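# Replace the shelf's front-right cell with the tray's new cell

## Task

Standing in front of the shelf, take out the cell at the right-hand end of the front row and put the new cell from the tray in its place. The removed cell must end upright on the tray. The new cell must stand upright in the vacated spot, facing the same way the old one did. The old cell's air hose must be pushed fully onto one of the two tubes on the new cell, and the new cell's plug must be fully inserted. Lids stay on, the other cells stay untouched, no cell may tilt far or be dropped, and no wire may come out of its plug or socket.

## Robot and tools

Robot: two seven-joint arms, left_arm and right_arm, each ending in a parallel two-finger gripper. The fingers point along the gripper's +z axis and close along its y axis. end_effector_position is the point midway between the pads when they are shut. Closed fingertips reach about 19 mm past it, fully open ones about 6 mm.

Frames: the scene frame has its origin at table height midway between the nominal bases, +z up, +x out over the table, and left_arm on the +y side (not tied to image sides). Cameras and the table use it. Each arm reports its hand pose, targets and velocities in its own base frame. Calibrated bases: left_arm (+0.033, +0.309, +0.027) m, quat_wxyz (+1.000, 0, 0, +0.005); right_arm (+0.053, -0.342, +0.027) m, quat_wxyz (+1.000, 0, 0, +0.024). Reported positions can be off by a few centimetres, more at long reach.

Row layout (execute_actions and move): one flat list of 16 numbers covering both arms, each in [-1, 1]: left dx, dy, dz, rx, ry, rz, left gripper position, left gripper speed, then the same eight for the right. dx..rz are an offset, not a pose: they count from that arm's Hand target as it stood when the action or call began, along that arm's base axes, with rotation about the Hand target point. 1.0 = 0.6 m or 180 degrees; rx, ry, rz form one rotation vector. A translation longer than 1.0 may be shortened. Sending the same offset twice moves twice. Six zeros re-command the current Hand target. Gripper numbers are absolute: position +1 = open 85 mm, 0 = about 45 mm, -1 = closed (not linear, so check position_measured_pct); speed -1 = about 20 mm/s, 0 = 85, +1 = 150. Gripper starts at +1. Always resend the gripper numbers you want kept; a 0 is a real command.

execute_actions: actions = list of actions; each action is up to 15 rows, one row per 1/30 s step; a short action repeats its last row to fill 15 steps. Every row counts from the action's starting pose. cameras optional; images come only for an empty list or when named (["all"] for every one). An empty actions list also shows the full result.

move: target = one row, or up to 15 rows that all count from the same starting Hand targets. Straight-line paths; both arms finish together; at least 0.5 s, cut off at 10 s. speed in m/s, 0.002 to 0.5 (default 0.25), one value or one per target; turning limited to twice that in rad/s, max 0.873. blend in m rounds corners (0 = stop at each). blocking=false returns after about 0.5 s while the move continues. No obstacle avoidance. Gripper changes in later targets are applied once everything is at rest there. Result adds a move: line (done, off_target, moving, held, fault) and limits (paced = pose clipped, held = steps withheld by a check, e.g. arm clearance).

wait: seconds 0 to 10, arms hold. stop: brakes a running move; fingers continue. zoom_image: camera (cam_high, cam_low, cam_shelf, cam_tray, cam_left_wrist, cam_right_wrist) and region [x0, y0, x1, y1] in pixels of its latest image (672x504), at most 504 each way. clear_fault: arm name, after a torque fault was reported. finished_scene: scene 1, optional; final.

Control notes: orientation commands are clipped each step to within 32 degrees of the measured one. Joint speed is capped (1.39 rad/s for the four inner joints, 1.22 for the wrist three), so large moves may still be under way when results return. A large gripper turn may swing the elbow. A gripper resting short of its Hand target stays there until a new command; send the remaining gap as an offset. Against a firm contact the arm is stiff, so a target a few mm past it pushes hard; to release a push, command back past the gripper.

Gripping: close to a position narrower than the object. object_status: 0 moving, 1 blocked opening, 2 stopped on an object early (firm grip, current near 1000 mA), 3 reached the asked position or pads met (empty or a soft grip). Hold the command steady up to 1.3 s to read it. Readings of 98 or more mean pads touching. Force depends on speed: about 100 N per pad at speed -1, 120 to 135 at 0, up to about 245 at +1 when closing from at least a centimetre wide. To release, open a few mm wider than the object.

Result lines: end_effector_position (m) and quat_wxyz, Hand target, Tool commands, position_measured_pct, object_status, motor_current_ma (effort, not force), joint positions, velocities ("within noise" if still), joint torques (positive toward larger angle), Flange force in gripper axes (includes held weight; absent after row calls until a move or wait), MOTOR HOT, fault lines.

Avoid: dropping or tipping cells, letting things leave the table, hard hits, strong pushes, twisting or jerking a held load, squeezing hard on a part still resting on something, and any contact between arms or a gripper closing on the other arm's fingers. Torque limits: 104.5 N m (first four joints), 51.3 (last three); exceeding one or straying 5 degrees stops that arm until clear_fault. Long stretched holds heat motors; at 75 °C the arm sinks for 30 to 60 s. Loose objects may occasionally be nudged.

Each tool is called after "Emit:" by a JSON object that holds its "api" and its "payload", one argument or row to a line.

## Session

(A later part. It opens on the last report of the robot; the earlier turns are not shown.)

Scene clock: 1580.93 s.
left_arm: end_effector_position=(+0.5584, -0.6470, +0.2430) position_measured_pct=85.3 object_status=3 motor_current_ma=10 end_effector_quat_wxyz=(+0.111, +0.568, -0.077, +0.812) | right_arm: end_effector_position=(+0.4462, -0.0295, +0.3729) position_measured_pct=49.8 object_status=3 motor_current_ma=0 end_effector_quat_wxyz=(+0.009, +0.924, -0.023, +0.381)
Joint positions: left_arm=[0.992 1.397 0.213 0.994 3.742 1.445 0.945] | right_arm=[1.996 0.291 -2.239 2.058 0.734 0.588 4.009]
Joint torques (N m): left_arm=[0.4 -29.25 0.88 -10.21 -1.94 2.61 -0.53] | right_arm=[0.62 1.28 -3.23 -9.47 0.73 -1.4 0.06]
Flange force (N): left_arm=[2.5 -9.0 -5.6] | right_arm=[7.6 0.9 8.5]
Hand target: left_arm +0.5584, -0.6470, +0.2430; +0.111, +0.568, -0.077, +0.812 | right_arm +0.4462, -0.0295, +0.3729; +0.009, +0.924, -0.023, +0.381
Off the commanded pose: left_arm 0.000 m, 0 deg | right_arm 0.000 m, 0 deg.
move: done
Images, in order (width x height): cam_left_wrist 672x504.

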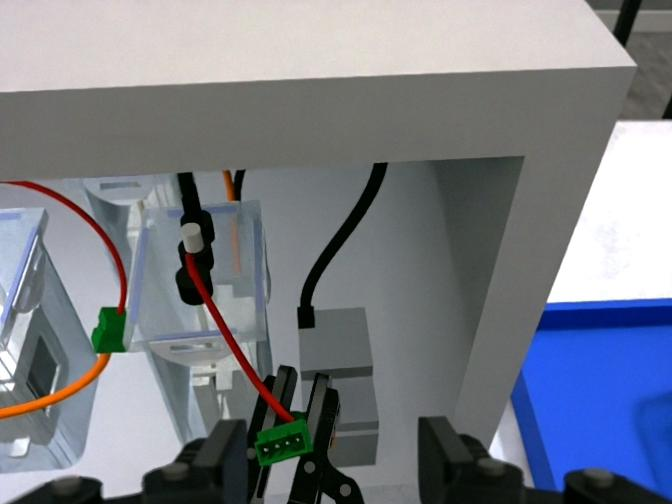

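Emit:
{"api": "zoom_image", "payload": {
  "camera": "cam_left_wrist",
  "region": [220, 350, 380, 504]
}}

Emit:
{"api": "execute_actions", "payload": {
  "actions": [],
  "cameras": ["cam_right_wrist","cam_tray","cam_low"]
}}

Emit:
{"api": "zoom_image", "payload": {
  "camera": "cam_low",
  "region": [420, 180, 600, 340]
}}

Emit:
{"api": "zoom_image", "payload": {
  "camera": "cam_tray",
  "region": [20, 120, 140, 240]
}}

Scaled by 3.150.

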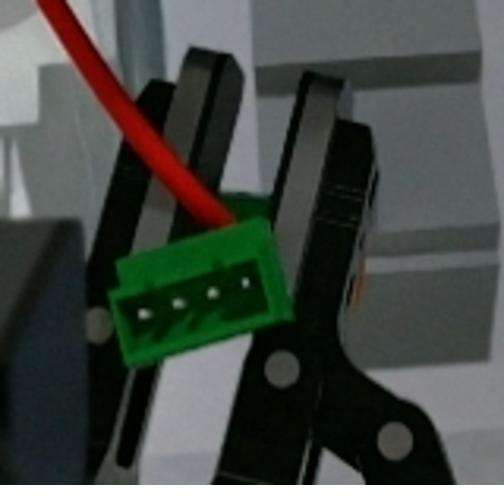

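Scene clock: 1587.83 s.
left_arm: end_effector_position=(+0.5584, -0.6470, +0.2430) position_measured_pct=85.3 object_status=3 motor_current_ma=10 end_effector_quat_wxyz=(+0.111, +0.568, -0.077, +0.812) | right_arm: end_effector_position=(+0.4462, -0.0295, +0.3729) position_measured_pct=49.8 object_status=3 motor_current_ma=0 end_effector_quat_wxyz=(+0.009, +0.924, -0.023, +0.381)
Joint positions: left_arm=[0.992 1.397 0.213 0.994 3.742 1.445 0.945] | right_arm=[1.996 0.291 -2.239 2.058 0.734 0.588 4.009]
Joint velocities: within noise
Joint torques (N m): left_arm=[0.45 -29.29 0.66 -10.24 -1.91 2.72 -0.5] | right_arm=[0.66 1.29 -3.27 -9.51 0.76 -1.43 0.07]
Flange force (N): left_arm=[2.5 -8.9 -5.4] | right_arm=[7.9 1.0 8.8]
Hand target: left_arm +0.5584, -0.6470, +0.2430; +0.111, +0.568, -0.077, +0.812 | right_arm +0.4462, -0.0295, +0.3729; +0.009, +0.924, -0.023, +0.381
Tool commands: left_gripper/position=-0.7 left_gripper/speed=-1.0 right_gripper/position=+0.0 right_gripper/speed=-0.8
Off the commanded pose: left_arm 0.000 m, 0 deg | right_arm 0.000 m, 0 deg.
Images, in order (width x height): cam_low 672x504, cam_tray 672x504, cam_right_wrist 672x504.

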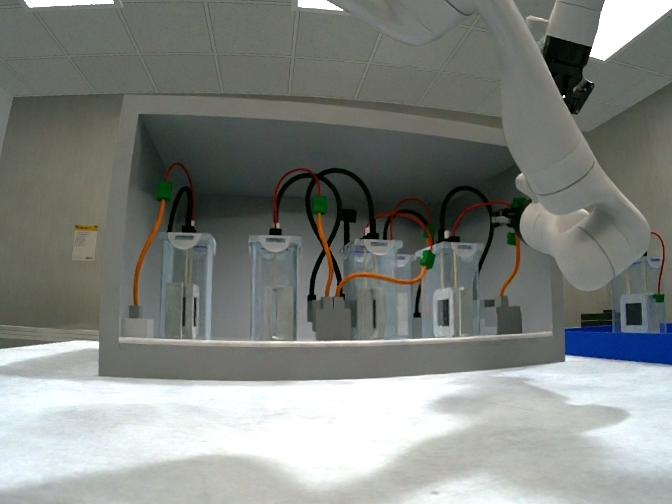

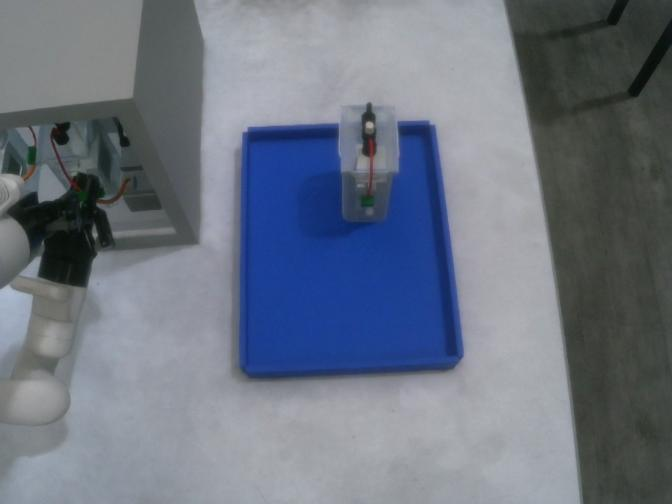

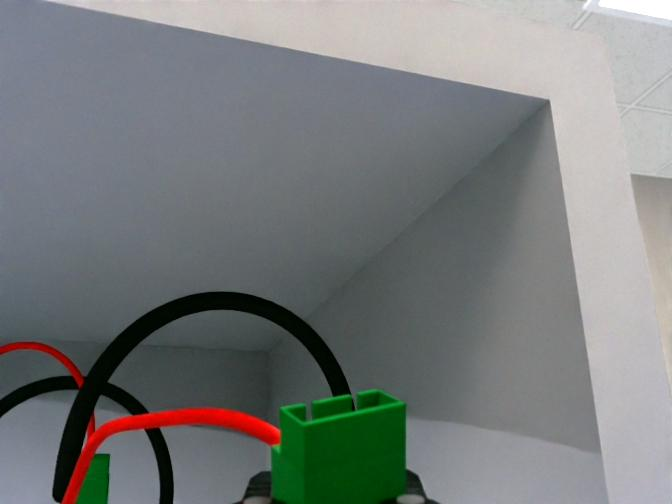

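Scaled by 2.800 from the camera's 672x504 image, which has a finer 960x720 frame.

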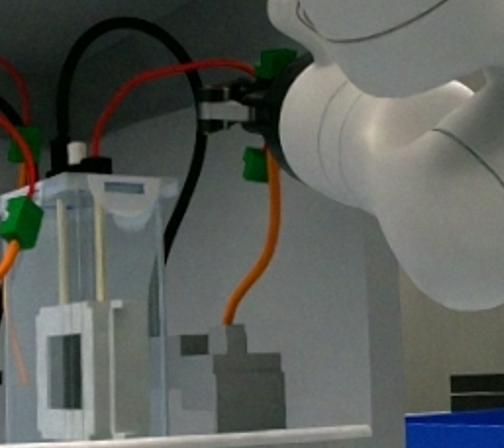

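Scaled by 4.200 from the camera's 672x504 image, which has a finer 960x720 frame.

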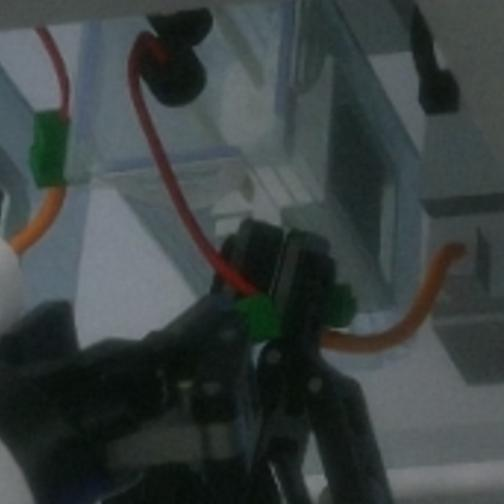

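Emit:
{"api": "move", "payload": {
  "target": [0,0,0,0,0,0,-0.7,-1,0,-0.12,-0.03,0,0,0,0.0,-0.8],
  "cameras": ["cam_left_wrist"],
  "speed": 0.1
}}

Emit:
{"api": "zoom_image", "payload": {
  "camera": "cam_left_wrist",
  "region": [120, 320, 320, 504]
}}

Scene clock: 1633.37 s.
left_arm: end_effector_position=(+0.5584, -0.6470, +0.2430) position_measured_pct=85.3 object_status=3 motor_current_ma=10 end_effector_quat_wxyz=(+0.111, +0.568, -0.077, +0.812) | right_arm: end_effector_position=(+0.4462, -0.1015, +0.3549) position_measured_pct=49.8 object_status=3 motor_current_ma=0 end_effector_quat_wxyz=(+0.009, +0.924, -0.023, +0.381)
Joint positions: left_arm=[0.992 1.397 0.213 0.994 3.742 1.445 0.945] | right_arm=[1.928 0.389 -2.007 2.068 0.753 0.535 4.18]
Joint torques (N m): left_arm=[0.49 -29.31 0.8 -10.33 -1.91 2.65 -0.55] | right_arm=[0.61 -2.1 -4.39 -9.13 0.5 -1.61 0.09]
Flange force (N): left_arm=[2.7 -9.5 -5.8] | right_arm=[6.3 0.8 9.9]
Hand target: left_arm +0.5584, -0.6470, +0.2430; +0.111, +0.568, -0.077, +0.812 | right_arm +0.4462, -0.1015, +0.3549; +0.009, +0.924, -0.023, +0.381
Off the commanded pose: left_arm 0.000 m, 0 deg | right_arm 0.000 m, 0 deg.
move: done
Images, in order (width x height): cam_left_wrist 672x504.

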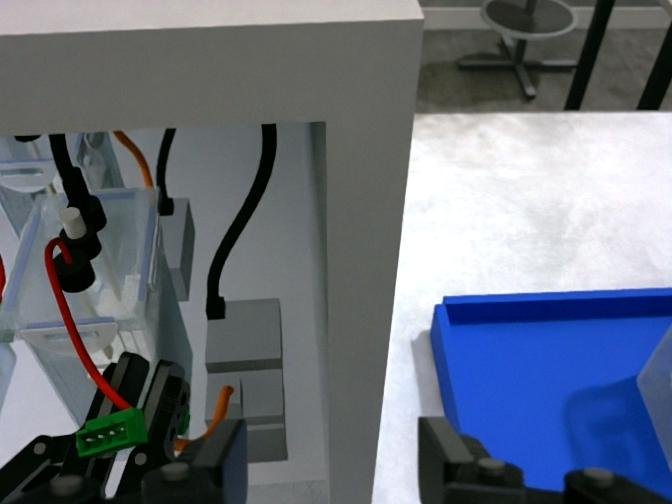

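Scaled by 2.520.

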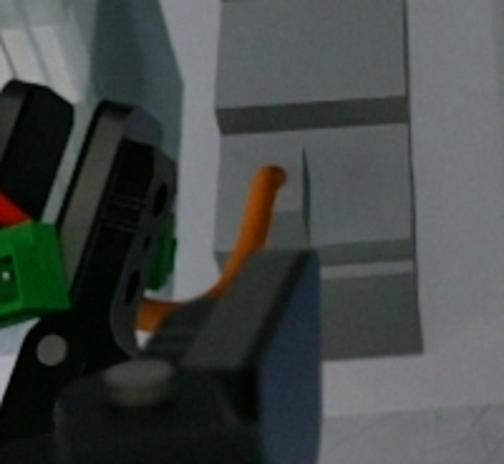

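Emit:
{"api": "move", "payload": {
  "target": [
    [0,0,0,0,0,0,0.1,-0.8,0,0,0,0,0,0,0.0,-0.8],
    [-0.14,0.035,-0.053,0,0,0,0.1,-0.8,0,0,0,0,0,0,0.0,-0.8]
  ],
  "cameras": ["cam_left_wrist","cam_right_wrist","cam_tray"],
  "speed": 0.08
}}

Emit:
{"api": "zoom_image", "payload": {
  "camera": "cam_left_wrist",
  "region": [0, 220, 240, 504]
}}

Emit:
{"api": "zoom_image", "payload": {
  "camera": "cam_tray",
  "region": [0, 100, 200, 260]
}}

Scene clock: 1659.73 s.
left_arm: end_effector_position=(+0.4744, -0.6260, +0.2112) position_measured_pct=45.0 object_status=3 motor_current_ma=0 end_effector_quat_wxyz=(+0.111, +0.568, -0.077, +0.812) | right_arm: end_effector_position=(+0.4462, -0.1015, +0.3549) position_measured_pct=49.8 object_status=3 motor_current_ma=0 end_effector_quat_wxyz=(+0.009, +0.924, -0.023, +0.381)
Joint positions: left_arm=[1.073 1.383 0.234 1.217 3.797 1.669 1.023] | right_arm=[1.928 0.389 -2.007 2.067 0.753 0.535 4.18]
Joint torques (N m): left_arm=[-0.52 -26.32 1 -8.09 -1.26 2.39 -0.57] | right_arm=[0.65 -2.07 -4.4 -9.14 0.51 -1.6 0.07]
Flange force (N): left_arm=[3.7 -7.7 -4.1] | right_arm=[6.4 0.8 10.3]
Hand target: left_arm +0.4744, -0.6260, +0.2112; +0.111, +0.568, -0.077, +0.812 | right_arm +0.4462, -0.1015, +0.3549; +0.009, +0.924, -0.023, +0.381
Off the commanded pose: left_arm 0.000 m, 0 deg | right_arm 0.000 m, 0 deg.
move: done
Images, in order (width x height): cam_tray 672x504, cam_left_wrist 672x504, cam_right_wrist 672x504.

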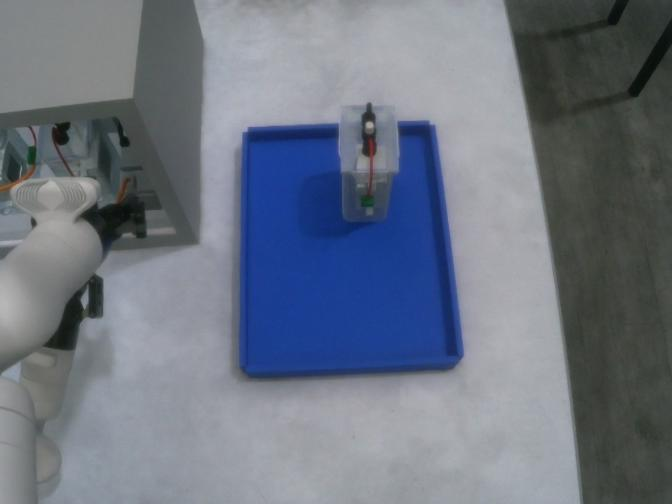

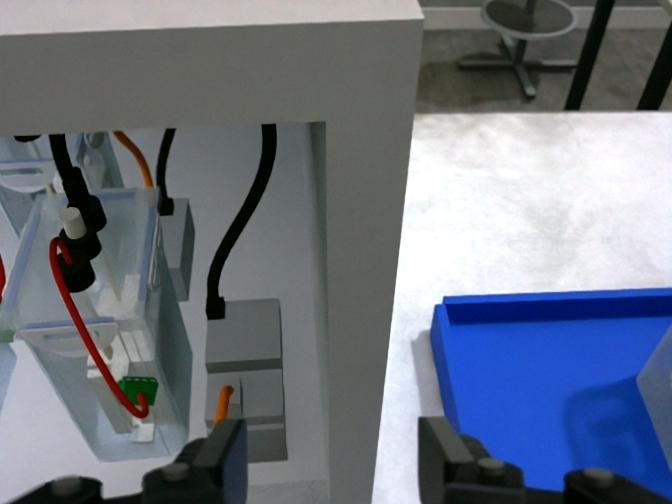

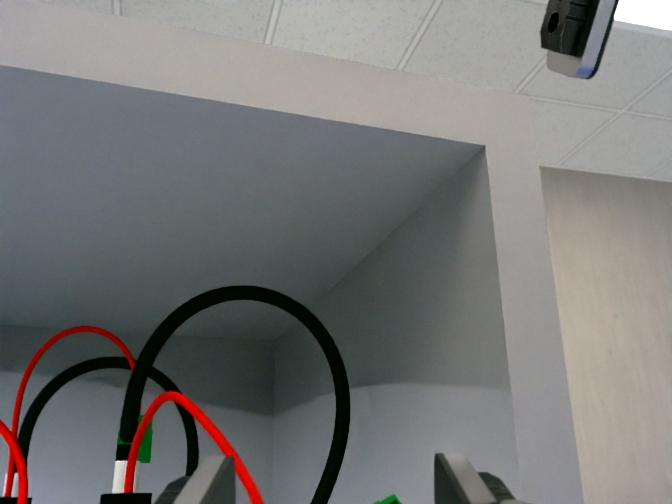

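Scaled by 1.775.

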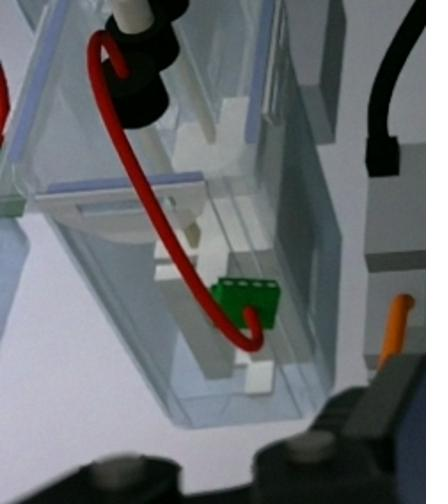

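Scaled by 2.520 from the camera's 672x504 image, which has a finer 960x720 frame.

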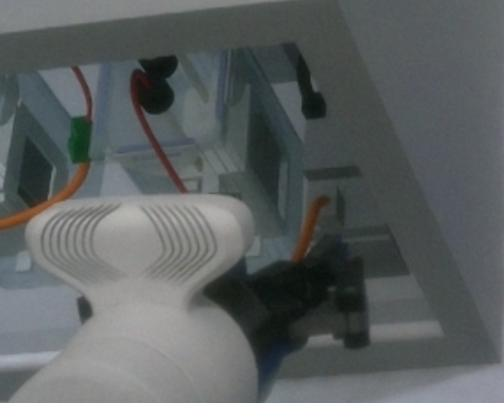

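Emit:
{"api": "move", "payload": {
  "target": [
    [-0.0695,0.321,0.053,0.0774,0.1182,-0.1916,0.1,-0.8,0,0,0,0,0,0,-0.2,-0.8],
    [-0.0695,0.321,0.053,0.0774,0.1182,-0.1916,0.1,-0.8,0.0055,0.2365,-0.0865,0.0024,-0.1116,0.0442,-0.2,-0.8],
    [-0.0695,0.321,0.053,0.0774,0.1182,-0.1916,0.1,-0.8,0.2325,0.239,-0.1115,0.0024,-0.1116,0.0442,-0.2,-0.8]
  ],
  "cameras": ["cam_left_wrist","cam_right_wrist","cam_low"],
  "speed": 0.15
}}

Scene clock: 1708.97 s.
left_arm: end_effector_position=(+0.4327, -0.4334, +0.2430) position_measured_pct=45.0 object_status=3 motor_current_ma=0 end_effector_quat_wxyz=(+0.289, +0.666, -0.315, +0.611) | right_arm: end_effector_position=(+0.5857, +0.0419, +0.2880) position_measured_pct=60.2 object_status=3 motor_current_ma=0 end_effector_quat_wxyz=(-0.024, +0.843, +0.038, +0.536)
Joint positions: left_arm=[0.596 0.779 0.017 2.336 2.866 1.454 1.566] | right_arm=[2.629 -0.391 -2.564 2.227 0.349 -0.606 4.28]
Joint torques (N m): left_arm=[-0.57 -17.67 1.48 -4.76 0.14 3 -0.53] | right_arm=[0.63 14.74 1.33 -6.49 -0.69 -2.22 0.07]
Flange force (N): left_arm=[-1.1 0.9 -4.7] | right_arm=[-0.8 -2.7 4.3]
Hand target: left_arm +0.4327, -0.4334, +0.2430; +0.289, +0.666, -0.315, +0.611 | right_arm +0.5857, +0.0419, +0.2880; -0.024, +0.843, +0.038, +0.536
Off the commanded pose: left_arm 0.000 m, 0 deg | right_arm 0.000 m, 0 deg.
move: done
Images, in order (width x height): cam_low 672x504, cam_left_wrist 672x504, cam_right_wrist 672x504.

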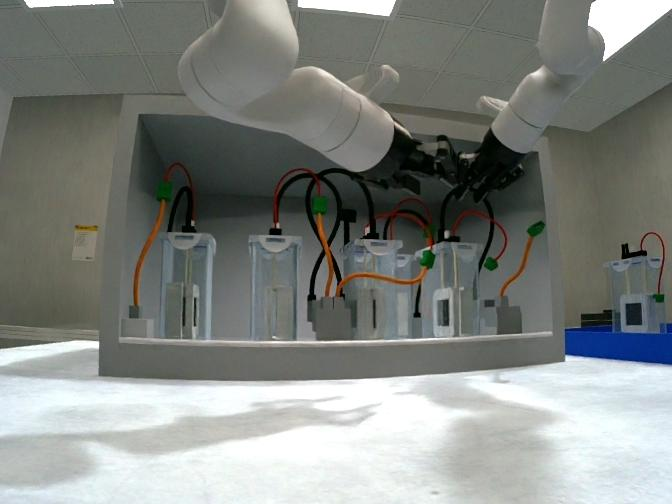

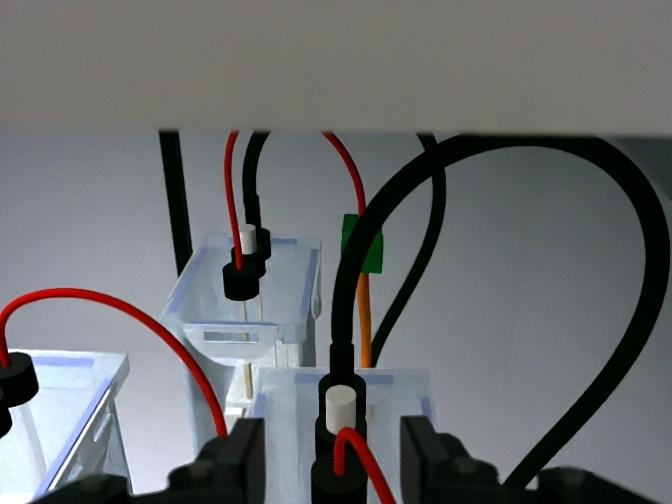

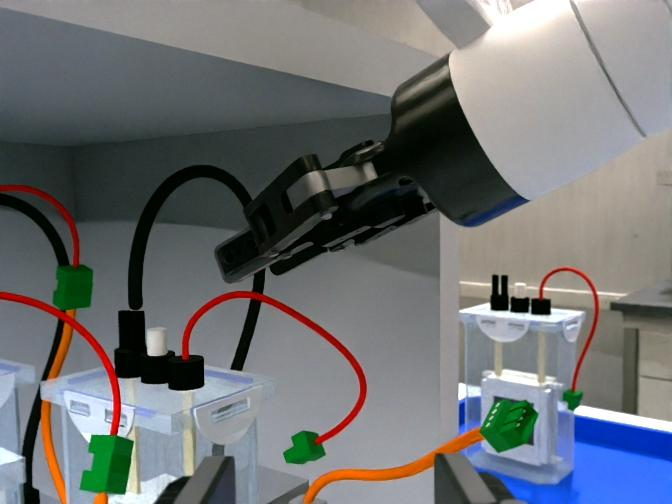

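Emit:
{"api": "zoom_image", "payload": {
  "camera": "cam_right_wrist",
  "region": [90, 250, 230, 410]
}}

Emit:
{"api": "zoom_image", "payload": {
  "camera": "cam_right_wrist",
  "region": [450, 250, 610, 410]
}}

Emit:
{"api": "zoom_image", "payload": {
  "camera": "cam_left_wrist",
  "region": [220, 300, 460, 504]
}}

Scaled by 3.150.

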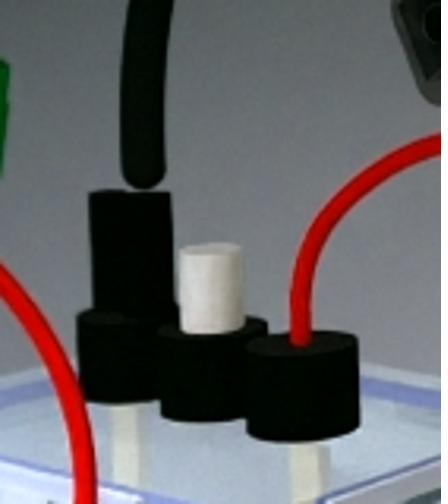

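Scaled by 3.150.

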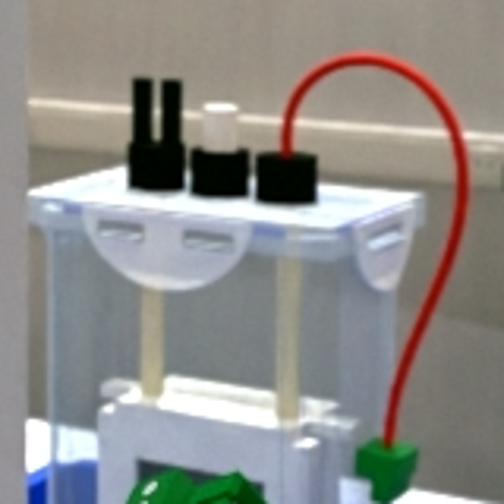

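Scaled by 2.100.

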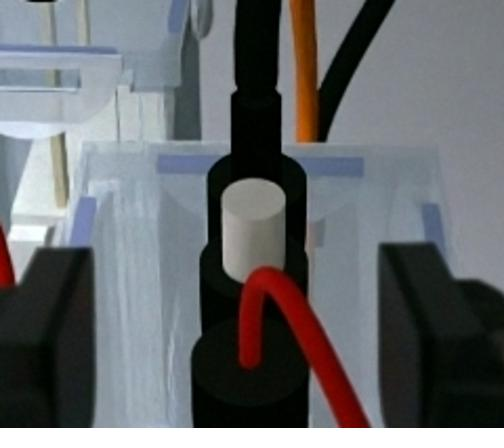

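Emit:
{"api": "move", "payload": {
  "target": [0,0,0,0,0,0,0.1,-0.8,0.1058,0.0047,-0.0528,0,0,0,-0.2,-0.8],
  "cameras": ["cam_left_wrist","cam_right_wrist"],
  "speed": 0.08
}}

Emit:
{"api": "zoom_image", "payload": {
  "camera": "cam_right_wrist",
  "region": [60, 150, 360, 420]
}}

Scene clock: 1764.13 s.
left_arm: end_effector_position=(+0.4327, -0.4334, +0.2430) position_measured_pct=45.0 object_status=3 motor_current_ma=0 end_effector_quat_wxyz=(+0.289, +0.666, -0.315, +0.611) | right_arm: end_effector_position=(+0.6492, +0.0447, +0.2563) position_measured_pct=60.2 object_status=3 motor_current_ma=0 end_effector_quat_wxyz=(-0.024, +0.843, +0.038, +0.536)
Joint positions: left_arm=[0.596 0.779 0.017 2.336 2.866 1.454 1.566] | right_arm=[2.705 -0.568 -2.616 2.067 0.363 -0.632 4.208]
Joint torques (N m): left_arm=[-0.64 -17.71 1.47 -4.79 0.11 3 -0.58] | right_arm=[0.64 18.12 2.15 -6.32 -0.8 -2.14 0.08]
Flange force (N): left_arm=[-1.2 1.2 -4.7] | right_arm=[-1.1 -2.3 4.3]
Hand target: left_arm +0.4327, -0.4334, +0.2430; +0.289, +0.666, -0.315, +0.611 | right_arm +0.6492, +0.0447, +0.2563; -0.024, +0.843, +0.038, +0.536
Off the commanded pose: left_arm 0.000 m, 0 deg | right_arm 0.000 m, 0 deg.
move: done
Images, in order (width x height): cam_left_wrist 672x504, cam_right_wrist 672x504.

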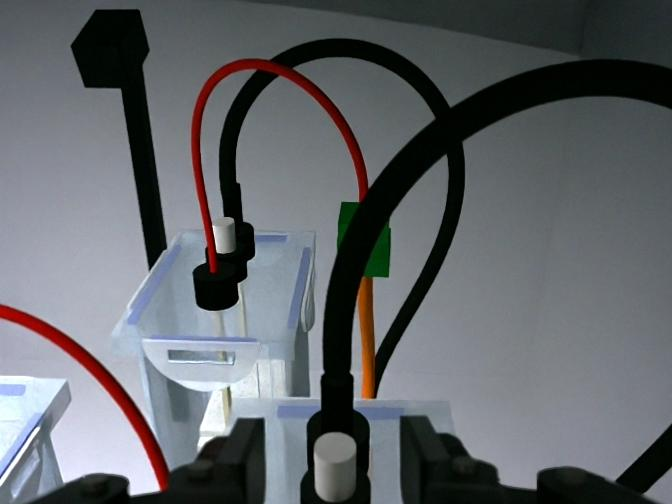

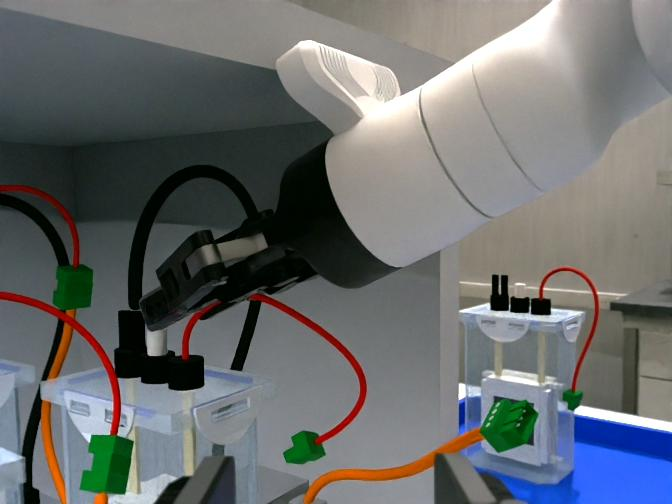

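Scaled by 1.680.

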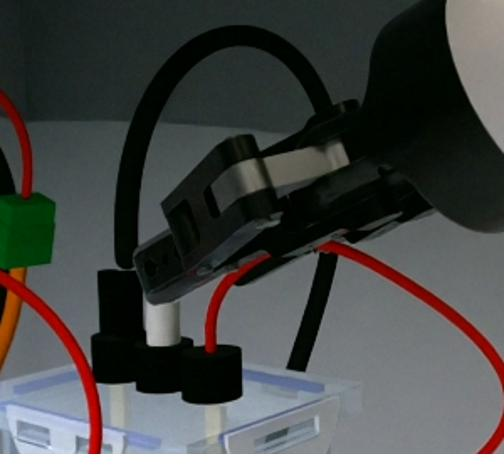

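Emit:
{"api": "move", "payload": {
  "target": [0,0,0,0,0,0,0.1,-0.8,0.0453,0.0013,-0.0162,0,0,0,-0.2,-0.8],
  "cameras": ["cam_left_wrist","cam_right_wrist","cam_shelf"],
  "speed": 0.05
}}

Emit:
{"api": "zoom_image", "payload": {
  "camera": "cam_right_wrist",
  "region": [60, 250, 260, 420]
}}

Emit:
{"api": "zoom_image", "payload": {
  "camera": "cam_shelf",
  "region": [130, 160, 270, 300]
}}

Scene clock: 1785.53 s.
left_arm: end_effector_position=(+0.4327, -0.4334, +0.2430) position_measured_pct=45.0 object_status=3 motor_current_ma=0 end_effector_quat_wxyz=(+0.289, +0.666, -0.315, +0.611) | right_arm: end_effector_position=(+0.6545, +0.0407, +0.2497) position_measured_pct=60.2 object_status=3 motor_current_ma=0 end_effector_quat_wxyz=(-0.029, +0.847, +0.027, +0.531)
Joint positions: left_arm=[0.596 0.779 0.017 2.336 2.866 1.454 1.566] | right_arm=[2.741 -0.577 -2.652 2.049 0.362 -0.615 4.199]
Joint torques (N m): left_arm=[-0.54 -17.66 1.45 -4.68 0.16 2.97 -0.53] | right_arm=[58.44 -75.88 22.43 -61.33 -7.65 19 -8.44]
Flange force (N): left_arm=[-1.1 0.7 -4.6] | right_arm=[-46.7 -134.7 -387.4]
Hand target: left_arm +0.4327, -0.4334, +0.2430; +0.289, +0.666, -0.315, +0.611 | right_arm +0.6763, +0.0455, +0.2466; -0.024, +0.843, +0.038, +0.536
Off the commanded pose: left_arm 0.000 m, 0 deg | right_arm 0.023 m, 2 deg.
TORQUE WARNING: the torque sensor of joint 2 (shoulder) of the right arm reached its warning level (56.7 N m). A warning alone does not stop the arm.
move: off_target (right_arm)
Images, in order (width x height): cam_shelf 672x504, cam_left_wrist 672x504, cam_right_wrist 672x504.

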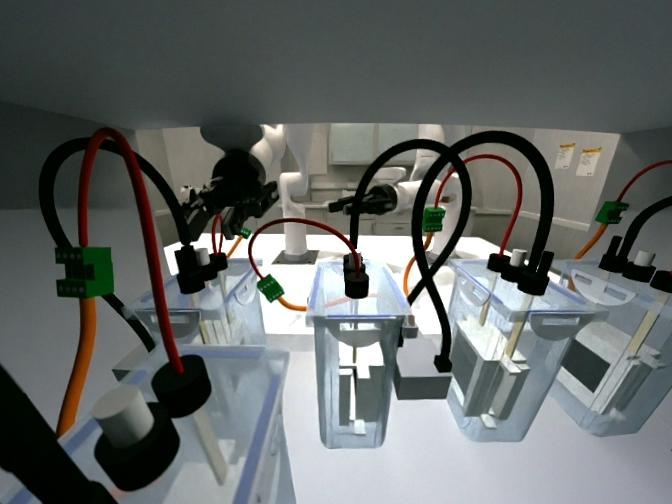

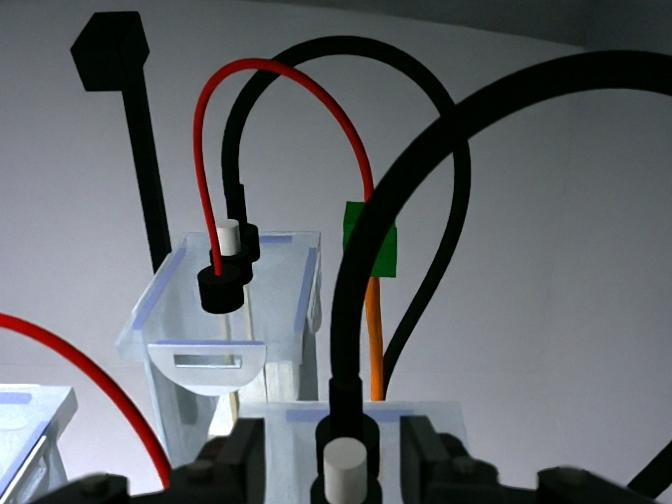

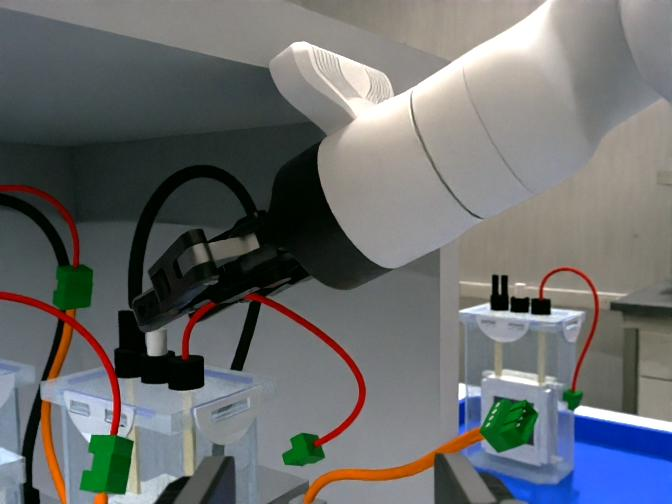

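Scaled by 2.520.

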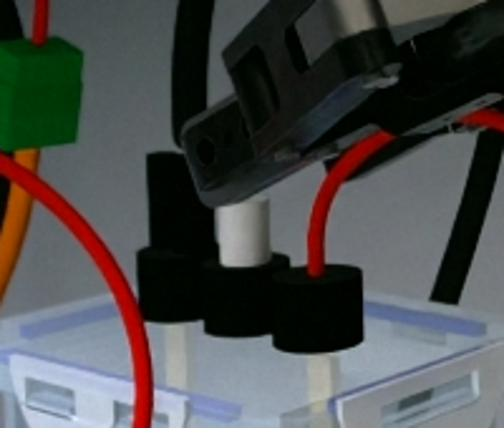

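Scaled by 3.600 from the camera's 672x504 image, which has a finer 960x720 frame.

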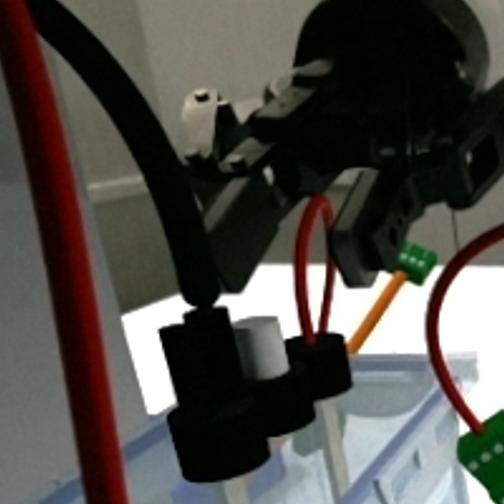

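Emit:
{"api": "move", "payload": {
  "target": [0,0,0,0,0,0,0.1,-0.8,-0.0553,-0.0063,0.0162,0,0,0,-0.2,-0.8],
  "cameras": ["cam_left_wrist","cam_right_wrist"],
  "speed": 0.1
}}

Scene clock: 1793.03 s.
left_arm: end_effector_position=(+0.4327, -0.4334, +0.2430) position_measured_pct=45.0 object_status=3 motor_current_ma=0 end_effector_quat_wxyz=(+0.289, +0.666, -0.315, +0.611) | right_arm: end_effector_position=(+0.6432, +0.0417, +0.2563) position_measured_pct=60.2 object_status=3 motor_current_ma=0 end_effector_quat_wxyz=(-0.024, +0.843, +0.038, +0.536)
Joint positions: left_arm=[0.596 0.779 0.017 2.336 2.866 1.454 1.566] | right_arm=[2.728 -0.553 -2.641 2.087 0.352 -0.639 4.238]
Joint torques (N m): left_arm=[-0.6 -17.72 1.55 -4.73 0.07 3.01 -0.57] | right_arm=[0.58 17.84 1.94 -6.46 -0.77 -2.17 0.07]
Flange force (N): left_arm=[-1.2 1.1 -4.5] | right_arm=[-1.4 -2.1 3.7]
Hand target: left_arm +0.4327, -0.4334, +0.2430; +0.289, +0.666, -0.315, +0.611 | right_arm +0.6432, +0.0418, +0.2563; -0.024, +0.843, +0.038, +0.536
Off the commanded pose: left_arm 0.000 m, 0 deg | right_arm 0.000 m, 0 deg.
TORQUE WARNING: the torque sensor of joint 4 (elbow) of the right arm reached its warning level (56.7 N m). A warning alone does not stop the arm.
move: done
Images, in order (width x height): cam_left_wrist 672x504, cam_right_wrist 672x504.

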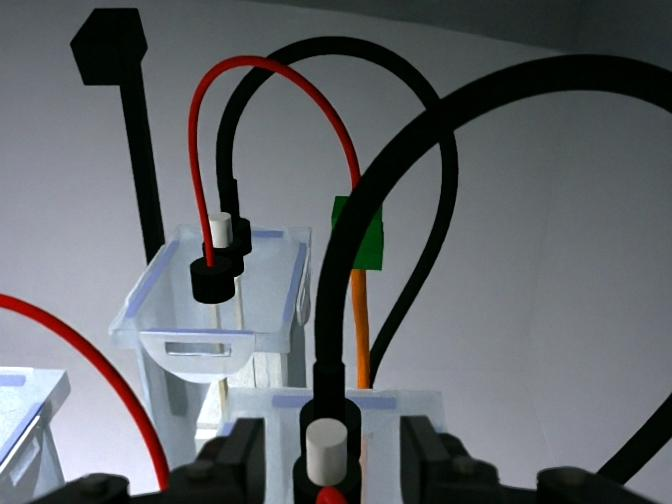

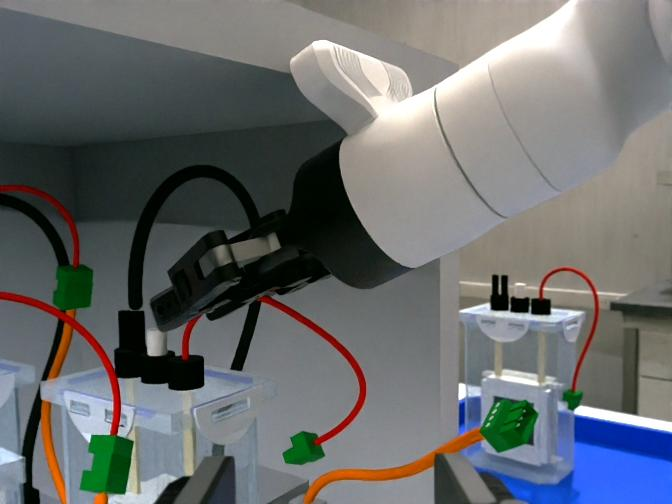

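Emit:
{"api": "move", "payload": {
  "target": [
    [0,0,0,0,0,0,0.1,-0.8,-0.1565,-0.0135,0.0112,0,0,0,-0.2,-0.8],
    [0,0,0,0,0,0,0.1,-0.8,-0.1483,-0.0147,-0.0072,0.0051,-0.0553,0,-0.2,-0.8],
    [0,0,0,0,0,0,0.1,-0.8,0.0025,-0.0007,-0.0072,0.0051,-0.0553,0,-0.2,-0.8]
  ],
  "cameras": ["cam_left_wrist","cam_right_wrist"],
  "speed": 0.08
}}

Emit:
{"api": "zoom_image", "payload": {
  "camera": "cam_right_wrist",
  "region": [60, 250, 260, 420]
}}

Scene clock: 1834.10 s.
left_arm: end_effector_position=(+0.4327, -0.4334, +0.2430) position_measured_pct=45.0 object_status=3 motor_current_ma=0 end_effector_quat_wxyz=(+0.289, +0.666, -0.315, +0.611) | right_arm: end_effector_position=(+0.6447, +0.0413, +0.2519) position_measured_pct=60.2 object_status=3 motor_current_ma=0 end_effector_quat_wxyz=(-0.028, +0.793, +0.036, +0.607)
Joint positions: left_arm=[0.596 0.779 0.017 2.336 2.866 1.454 1.566] | right_arm=[2.725 -0.687 -2.626 2.179 0.192 -1.011 4.321]
Joint torques (N m): left_arm=[-0.58 -17.64 1.5 -4.86 0.07 2.92 -0.6] | right_arm=[0.43 18.57 2.32 -4.83 -0.88 -2.47 0.08]
Flange force (N): left_arm=[-1.2 1.2 -5.2] | right_arm=[-2.2 -0.7 3.6]
Hand target: left_arm +0.4327, -0.4334, +0.2430; +0.289, +0.666, -0.315, +0.611 | right_arm +0.6447, +0.0413, +0.2519; -0.028, +0.793, +0.036, +0.607
Off the commanded pose: left_arm 0.000 m, 0 deg | right_arm 0.000 m, 0 deg.
move: done
Images, in order (width x height): cam_left_wrist 672x504, cam_right_wrist 672x504.

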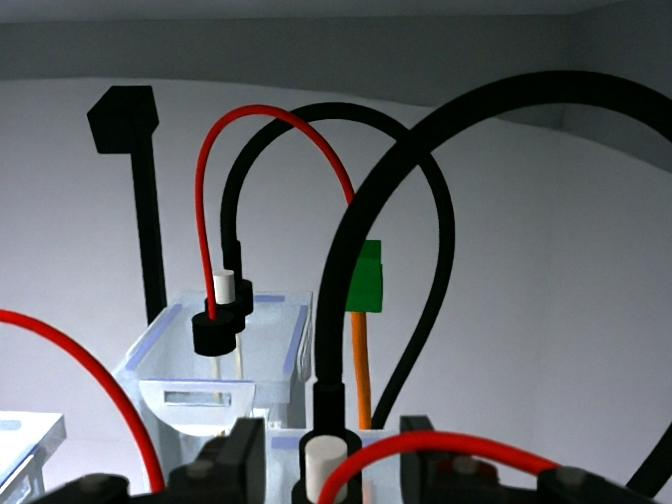

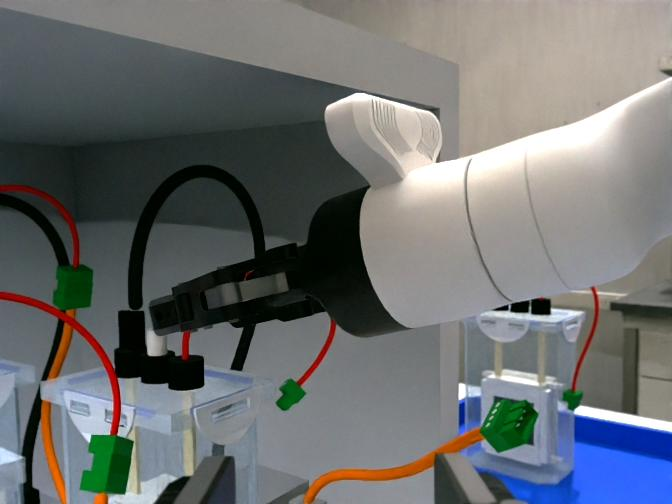

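Scaled by 2.520.

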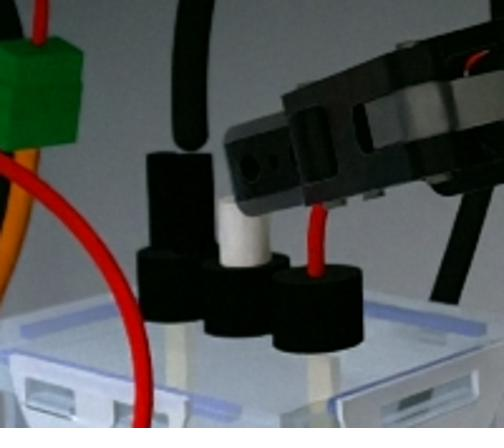

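Emit:
{"api": "move", "payload": {
  "target": [0,0,0,0,0,0,0.1,-0.8,0.0587,0.0053,-0.01,0,0,0,-0.2,-0.8],
  "cameras": ["cam_left_wrist","cam_right_wrist","cam_shelf"],
  "speed": 0.04
}}

Emit:
{"api": "zoom_image", "payload": {
  "camera": "cam_right_wrist",
  "region": [60, 250, 260, 420]
}}

Emit:
{"api": "zoom_image", "payload": {
  "camera": "cam_shelf",
  "region": [130, 160, 270, 300]
}}

Scene clock: 1857.07 s.
left_arm: end_effector_position=(+0.4327, -0.4334, +0.2430) position_measured_pct=45.0 object_status=3 motor_current_ma=0 end_effector_quat_wxyz=(+0.289, +0.666, -0.315, +0.611) | right_arm: end_effector_position=(+0.6799, +0.0445, +0.2460) position_measured_pct=60.2 object_status=3 motor_current_ma=0 end_effector_quat_wxyz=(-0.028, +0.793, +0.036, +0.608)
Joint positions: left_arm=[0.596 0.779 0.017 2.336 2.866 1.454 1.566] | right_arm=[2.74 -0.737 -2.639 2.067 0.19 -0.949 4.299]
Joint torques (N m): left_arm=[-0.66 -17.66 1.48 -4.65 0.16 2.98 -0.59] | right_arm=[0.42 20.04 2.63 -5.27 -0.89 -2.46 0.08]
Flange force (N): left_arm=[-1.0 0.9 -4.4] | right_arm=[-2.2 -0.8 4.0]
Hand target: left_arm +0.4327, -0.4334, +0.2430; +0.289, +0.666, -0.315, +0.611 | right_arm +0.6799, +0.0445, +0.2460; -0.028, +0.793, +0.036, +0.608
Off the commanded pose: left_arm 0.000 m, 0 deg | right_arm 0.000 m, 0 deg.
move: done
Images, in order (width x height): cam_shelf 672x504, cam_left_wrist 672x504, cam_right_wrist 672x504.

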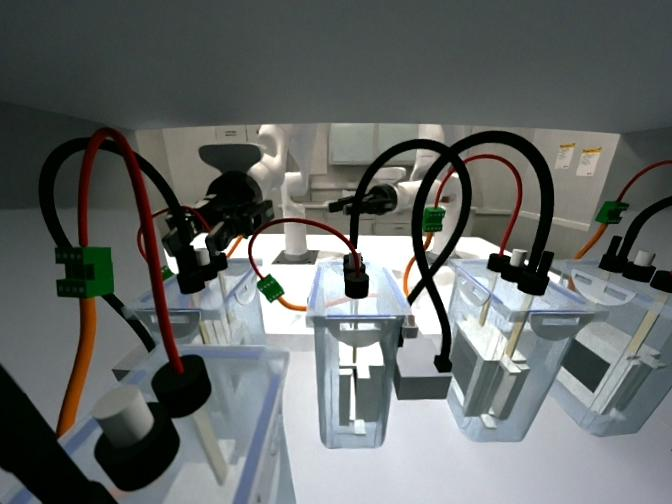

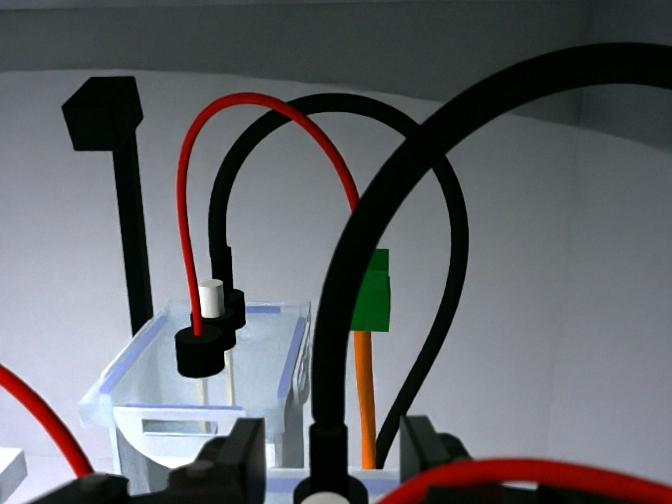

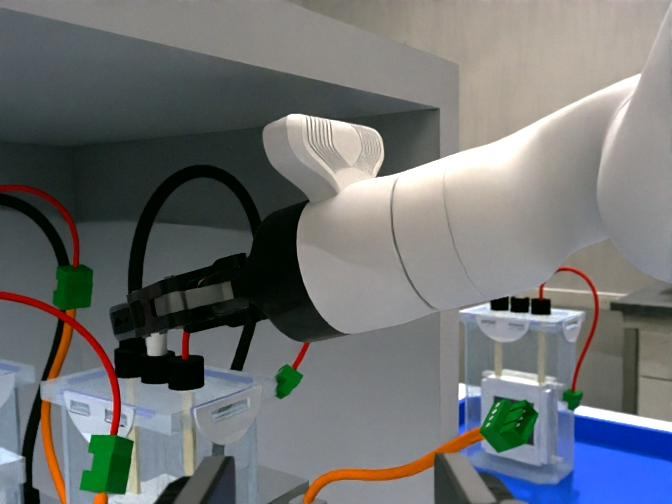

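Scaled by 2.520.

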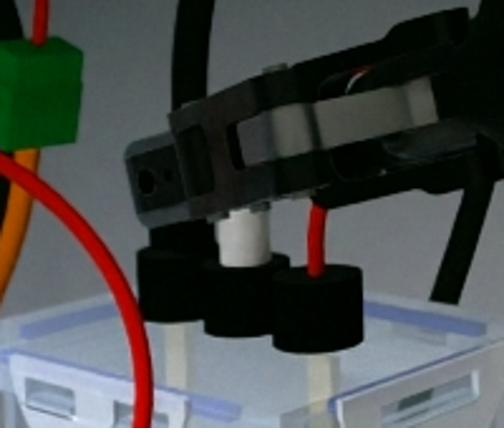

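Scaled by 3.600 from the camera's 672x504 image, which has a finer 960x720 frame.

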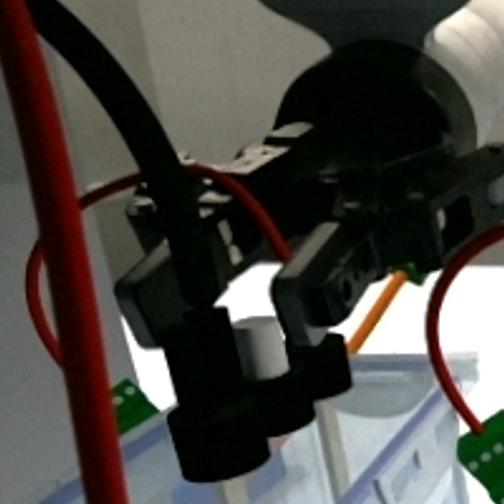

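Emit:
{"api": "move", "payload": {
  "target": [
    [0,0,0,0,0,0,0.1,-0.8,0.0135,0.001,-0.005,0,0,0,-0.2,-0.8],
    [0,0,0,0,0,0,0.1,-0.8,0.0135,0.001,-0.005,0,0,0,-0.9,-1]
  ],
  "cameras": ["cam_left_wrist","cam_right_wrist","cam_shelf"],
  "speed": 0.04
}}

Emit:
{"api": "zoom_image", "payload": {
  "camera": "cam_right_wrist",
  "region": [60, 250, 260, 420]
}}

Emit:
{"api": "zoom_image", "payload": {
  "camera": "cam_shelf",
  "region": [130, 160, 270, 300]
}}

Scene clock: 1874.47 s.
left_arm: end_effector_position=(+0.4327, -0.4334, +0.2430) position_measured_pct=45.0 object_status=3 motor_current_ma=0 end_effector_quat_wxyz=(+0.289, +0.666, -0.315, +0.611) | right_arm: end_effector_position=(+0.6880, +0.0451, +0.2430) position_measured_pct=88.7 object_status=0 motor_current_ma=1000 end_effector_quat_wxyz=(-0.028, +0.793, +0.036, +0.608)
Joint positions: left_arm=[0.596 0.779 0.017 2.336 2.866 1.454 1.566] | right_arm=[2.745 -0.753 -2.643 2.041 0.188 -0.94 4.294]
Joint torques (N m): left_arm=[-0.57 -17.6 1.48 -4.75 0.14 2.95 -0.53] | right_arm=[1.99 18.52 3.42 -5.81 -1.26 -1.76 0.08]
Flange force (N): left_arm=[-1.0 0.9 -4.9] | right_arm=[-0.4 -3.4 -2.0]
Hand target: left_arm +0.4327, -0.4334, +0.2430; +0.289, +0.666, -0.315, +0.611 | right_arm +0.6880, +0.0451, +0.2430; -0.028, +0.793, +0.036, +0.608
Off the commanded pose: left_arm 0.000 m, 0 deg | right_arm 0.000 m, 0 deg.
move: done
Images, in order (width x height): cam_shelf 672x504, cam_left_wrist 672x504, cam_right_wrist 672x504.

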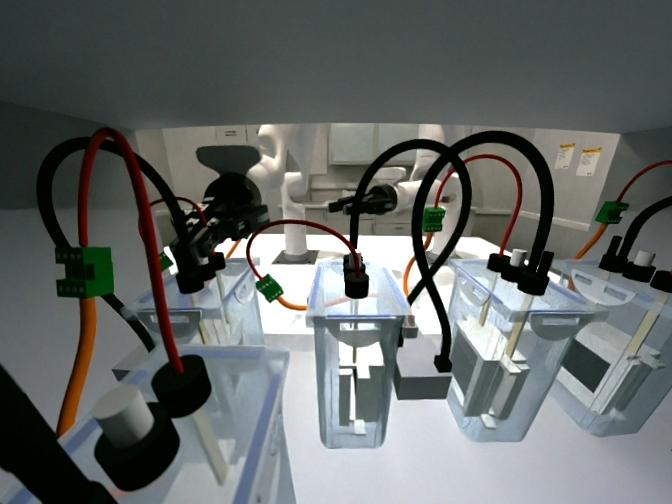

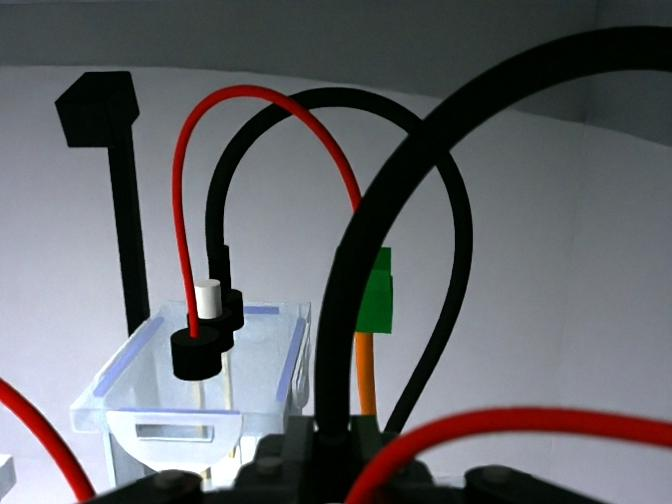

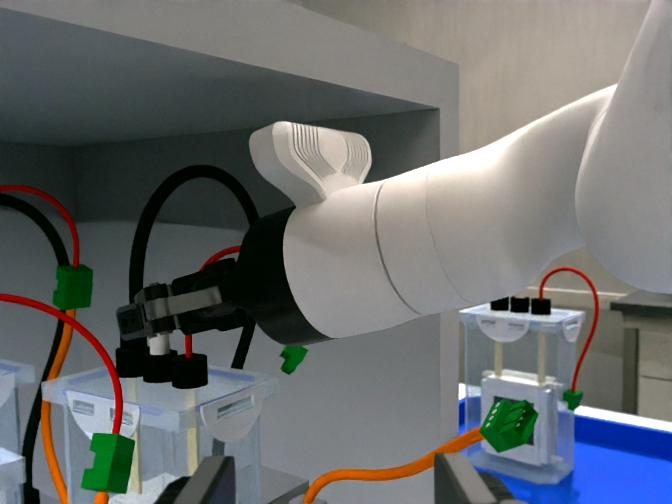

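Scaled by 2.520.

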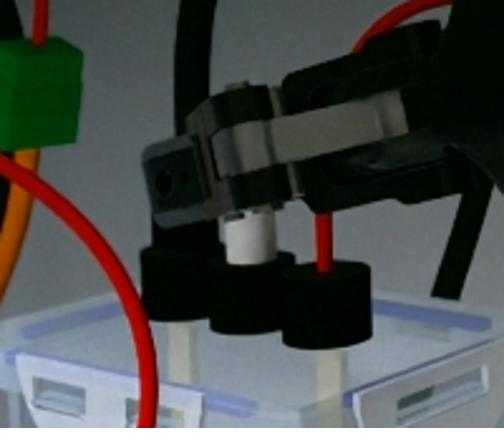

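Scaled by 3.600 from the camera's 672x504 image, which has a finer 960x720 frame.

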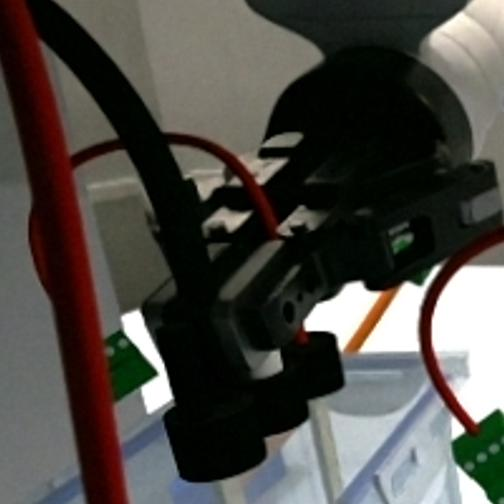

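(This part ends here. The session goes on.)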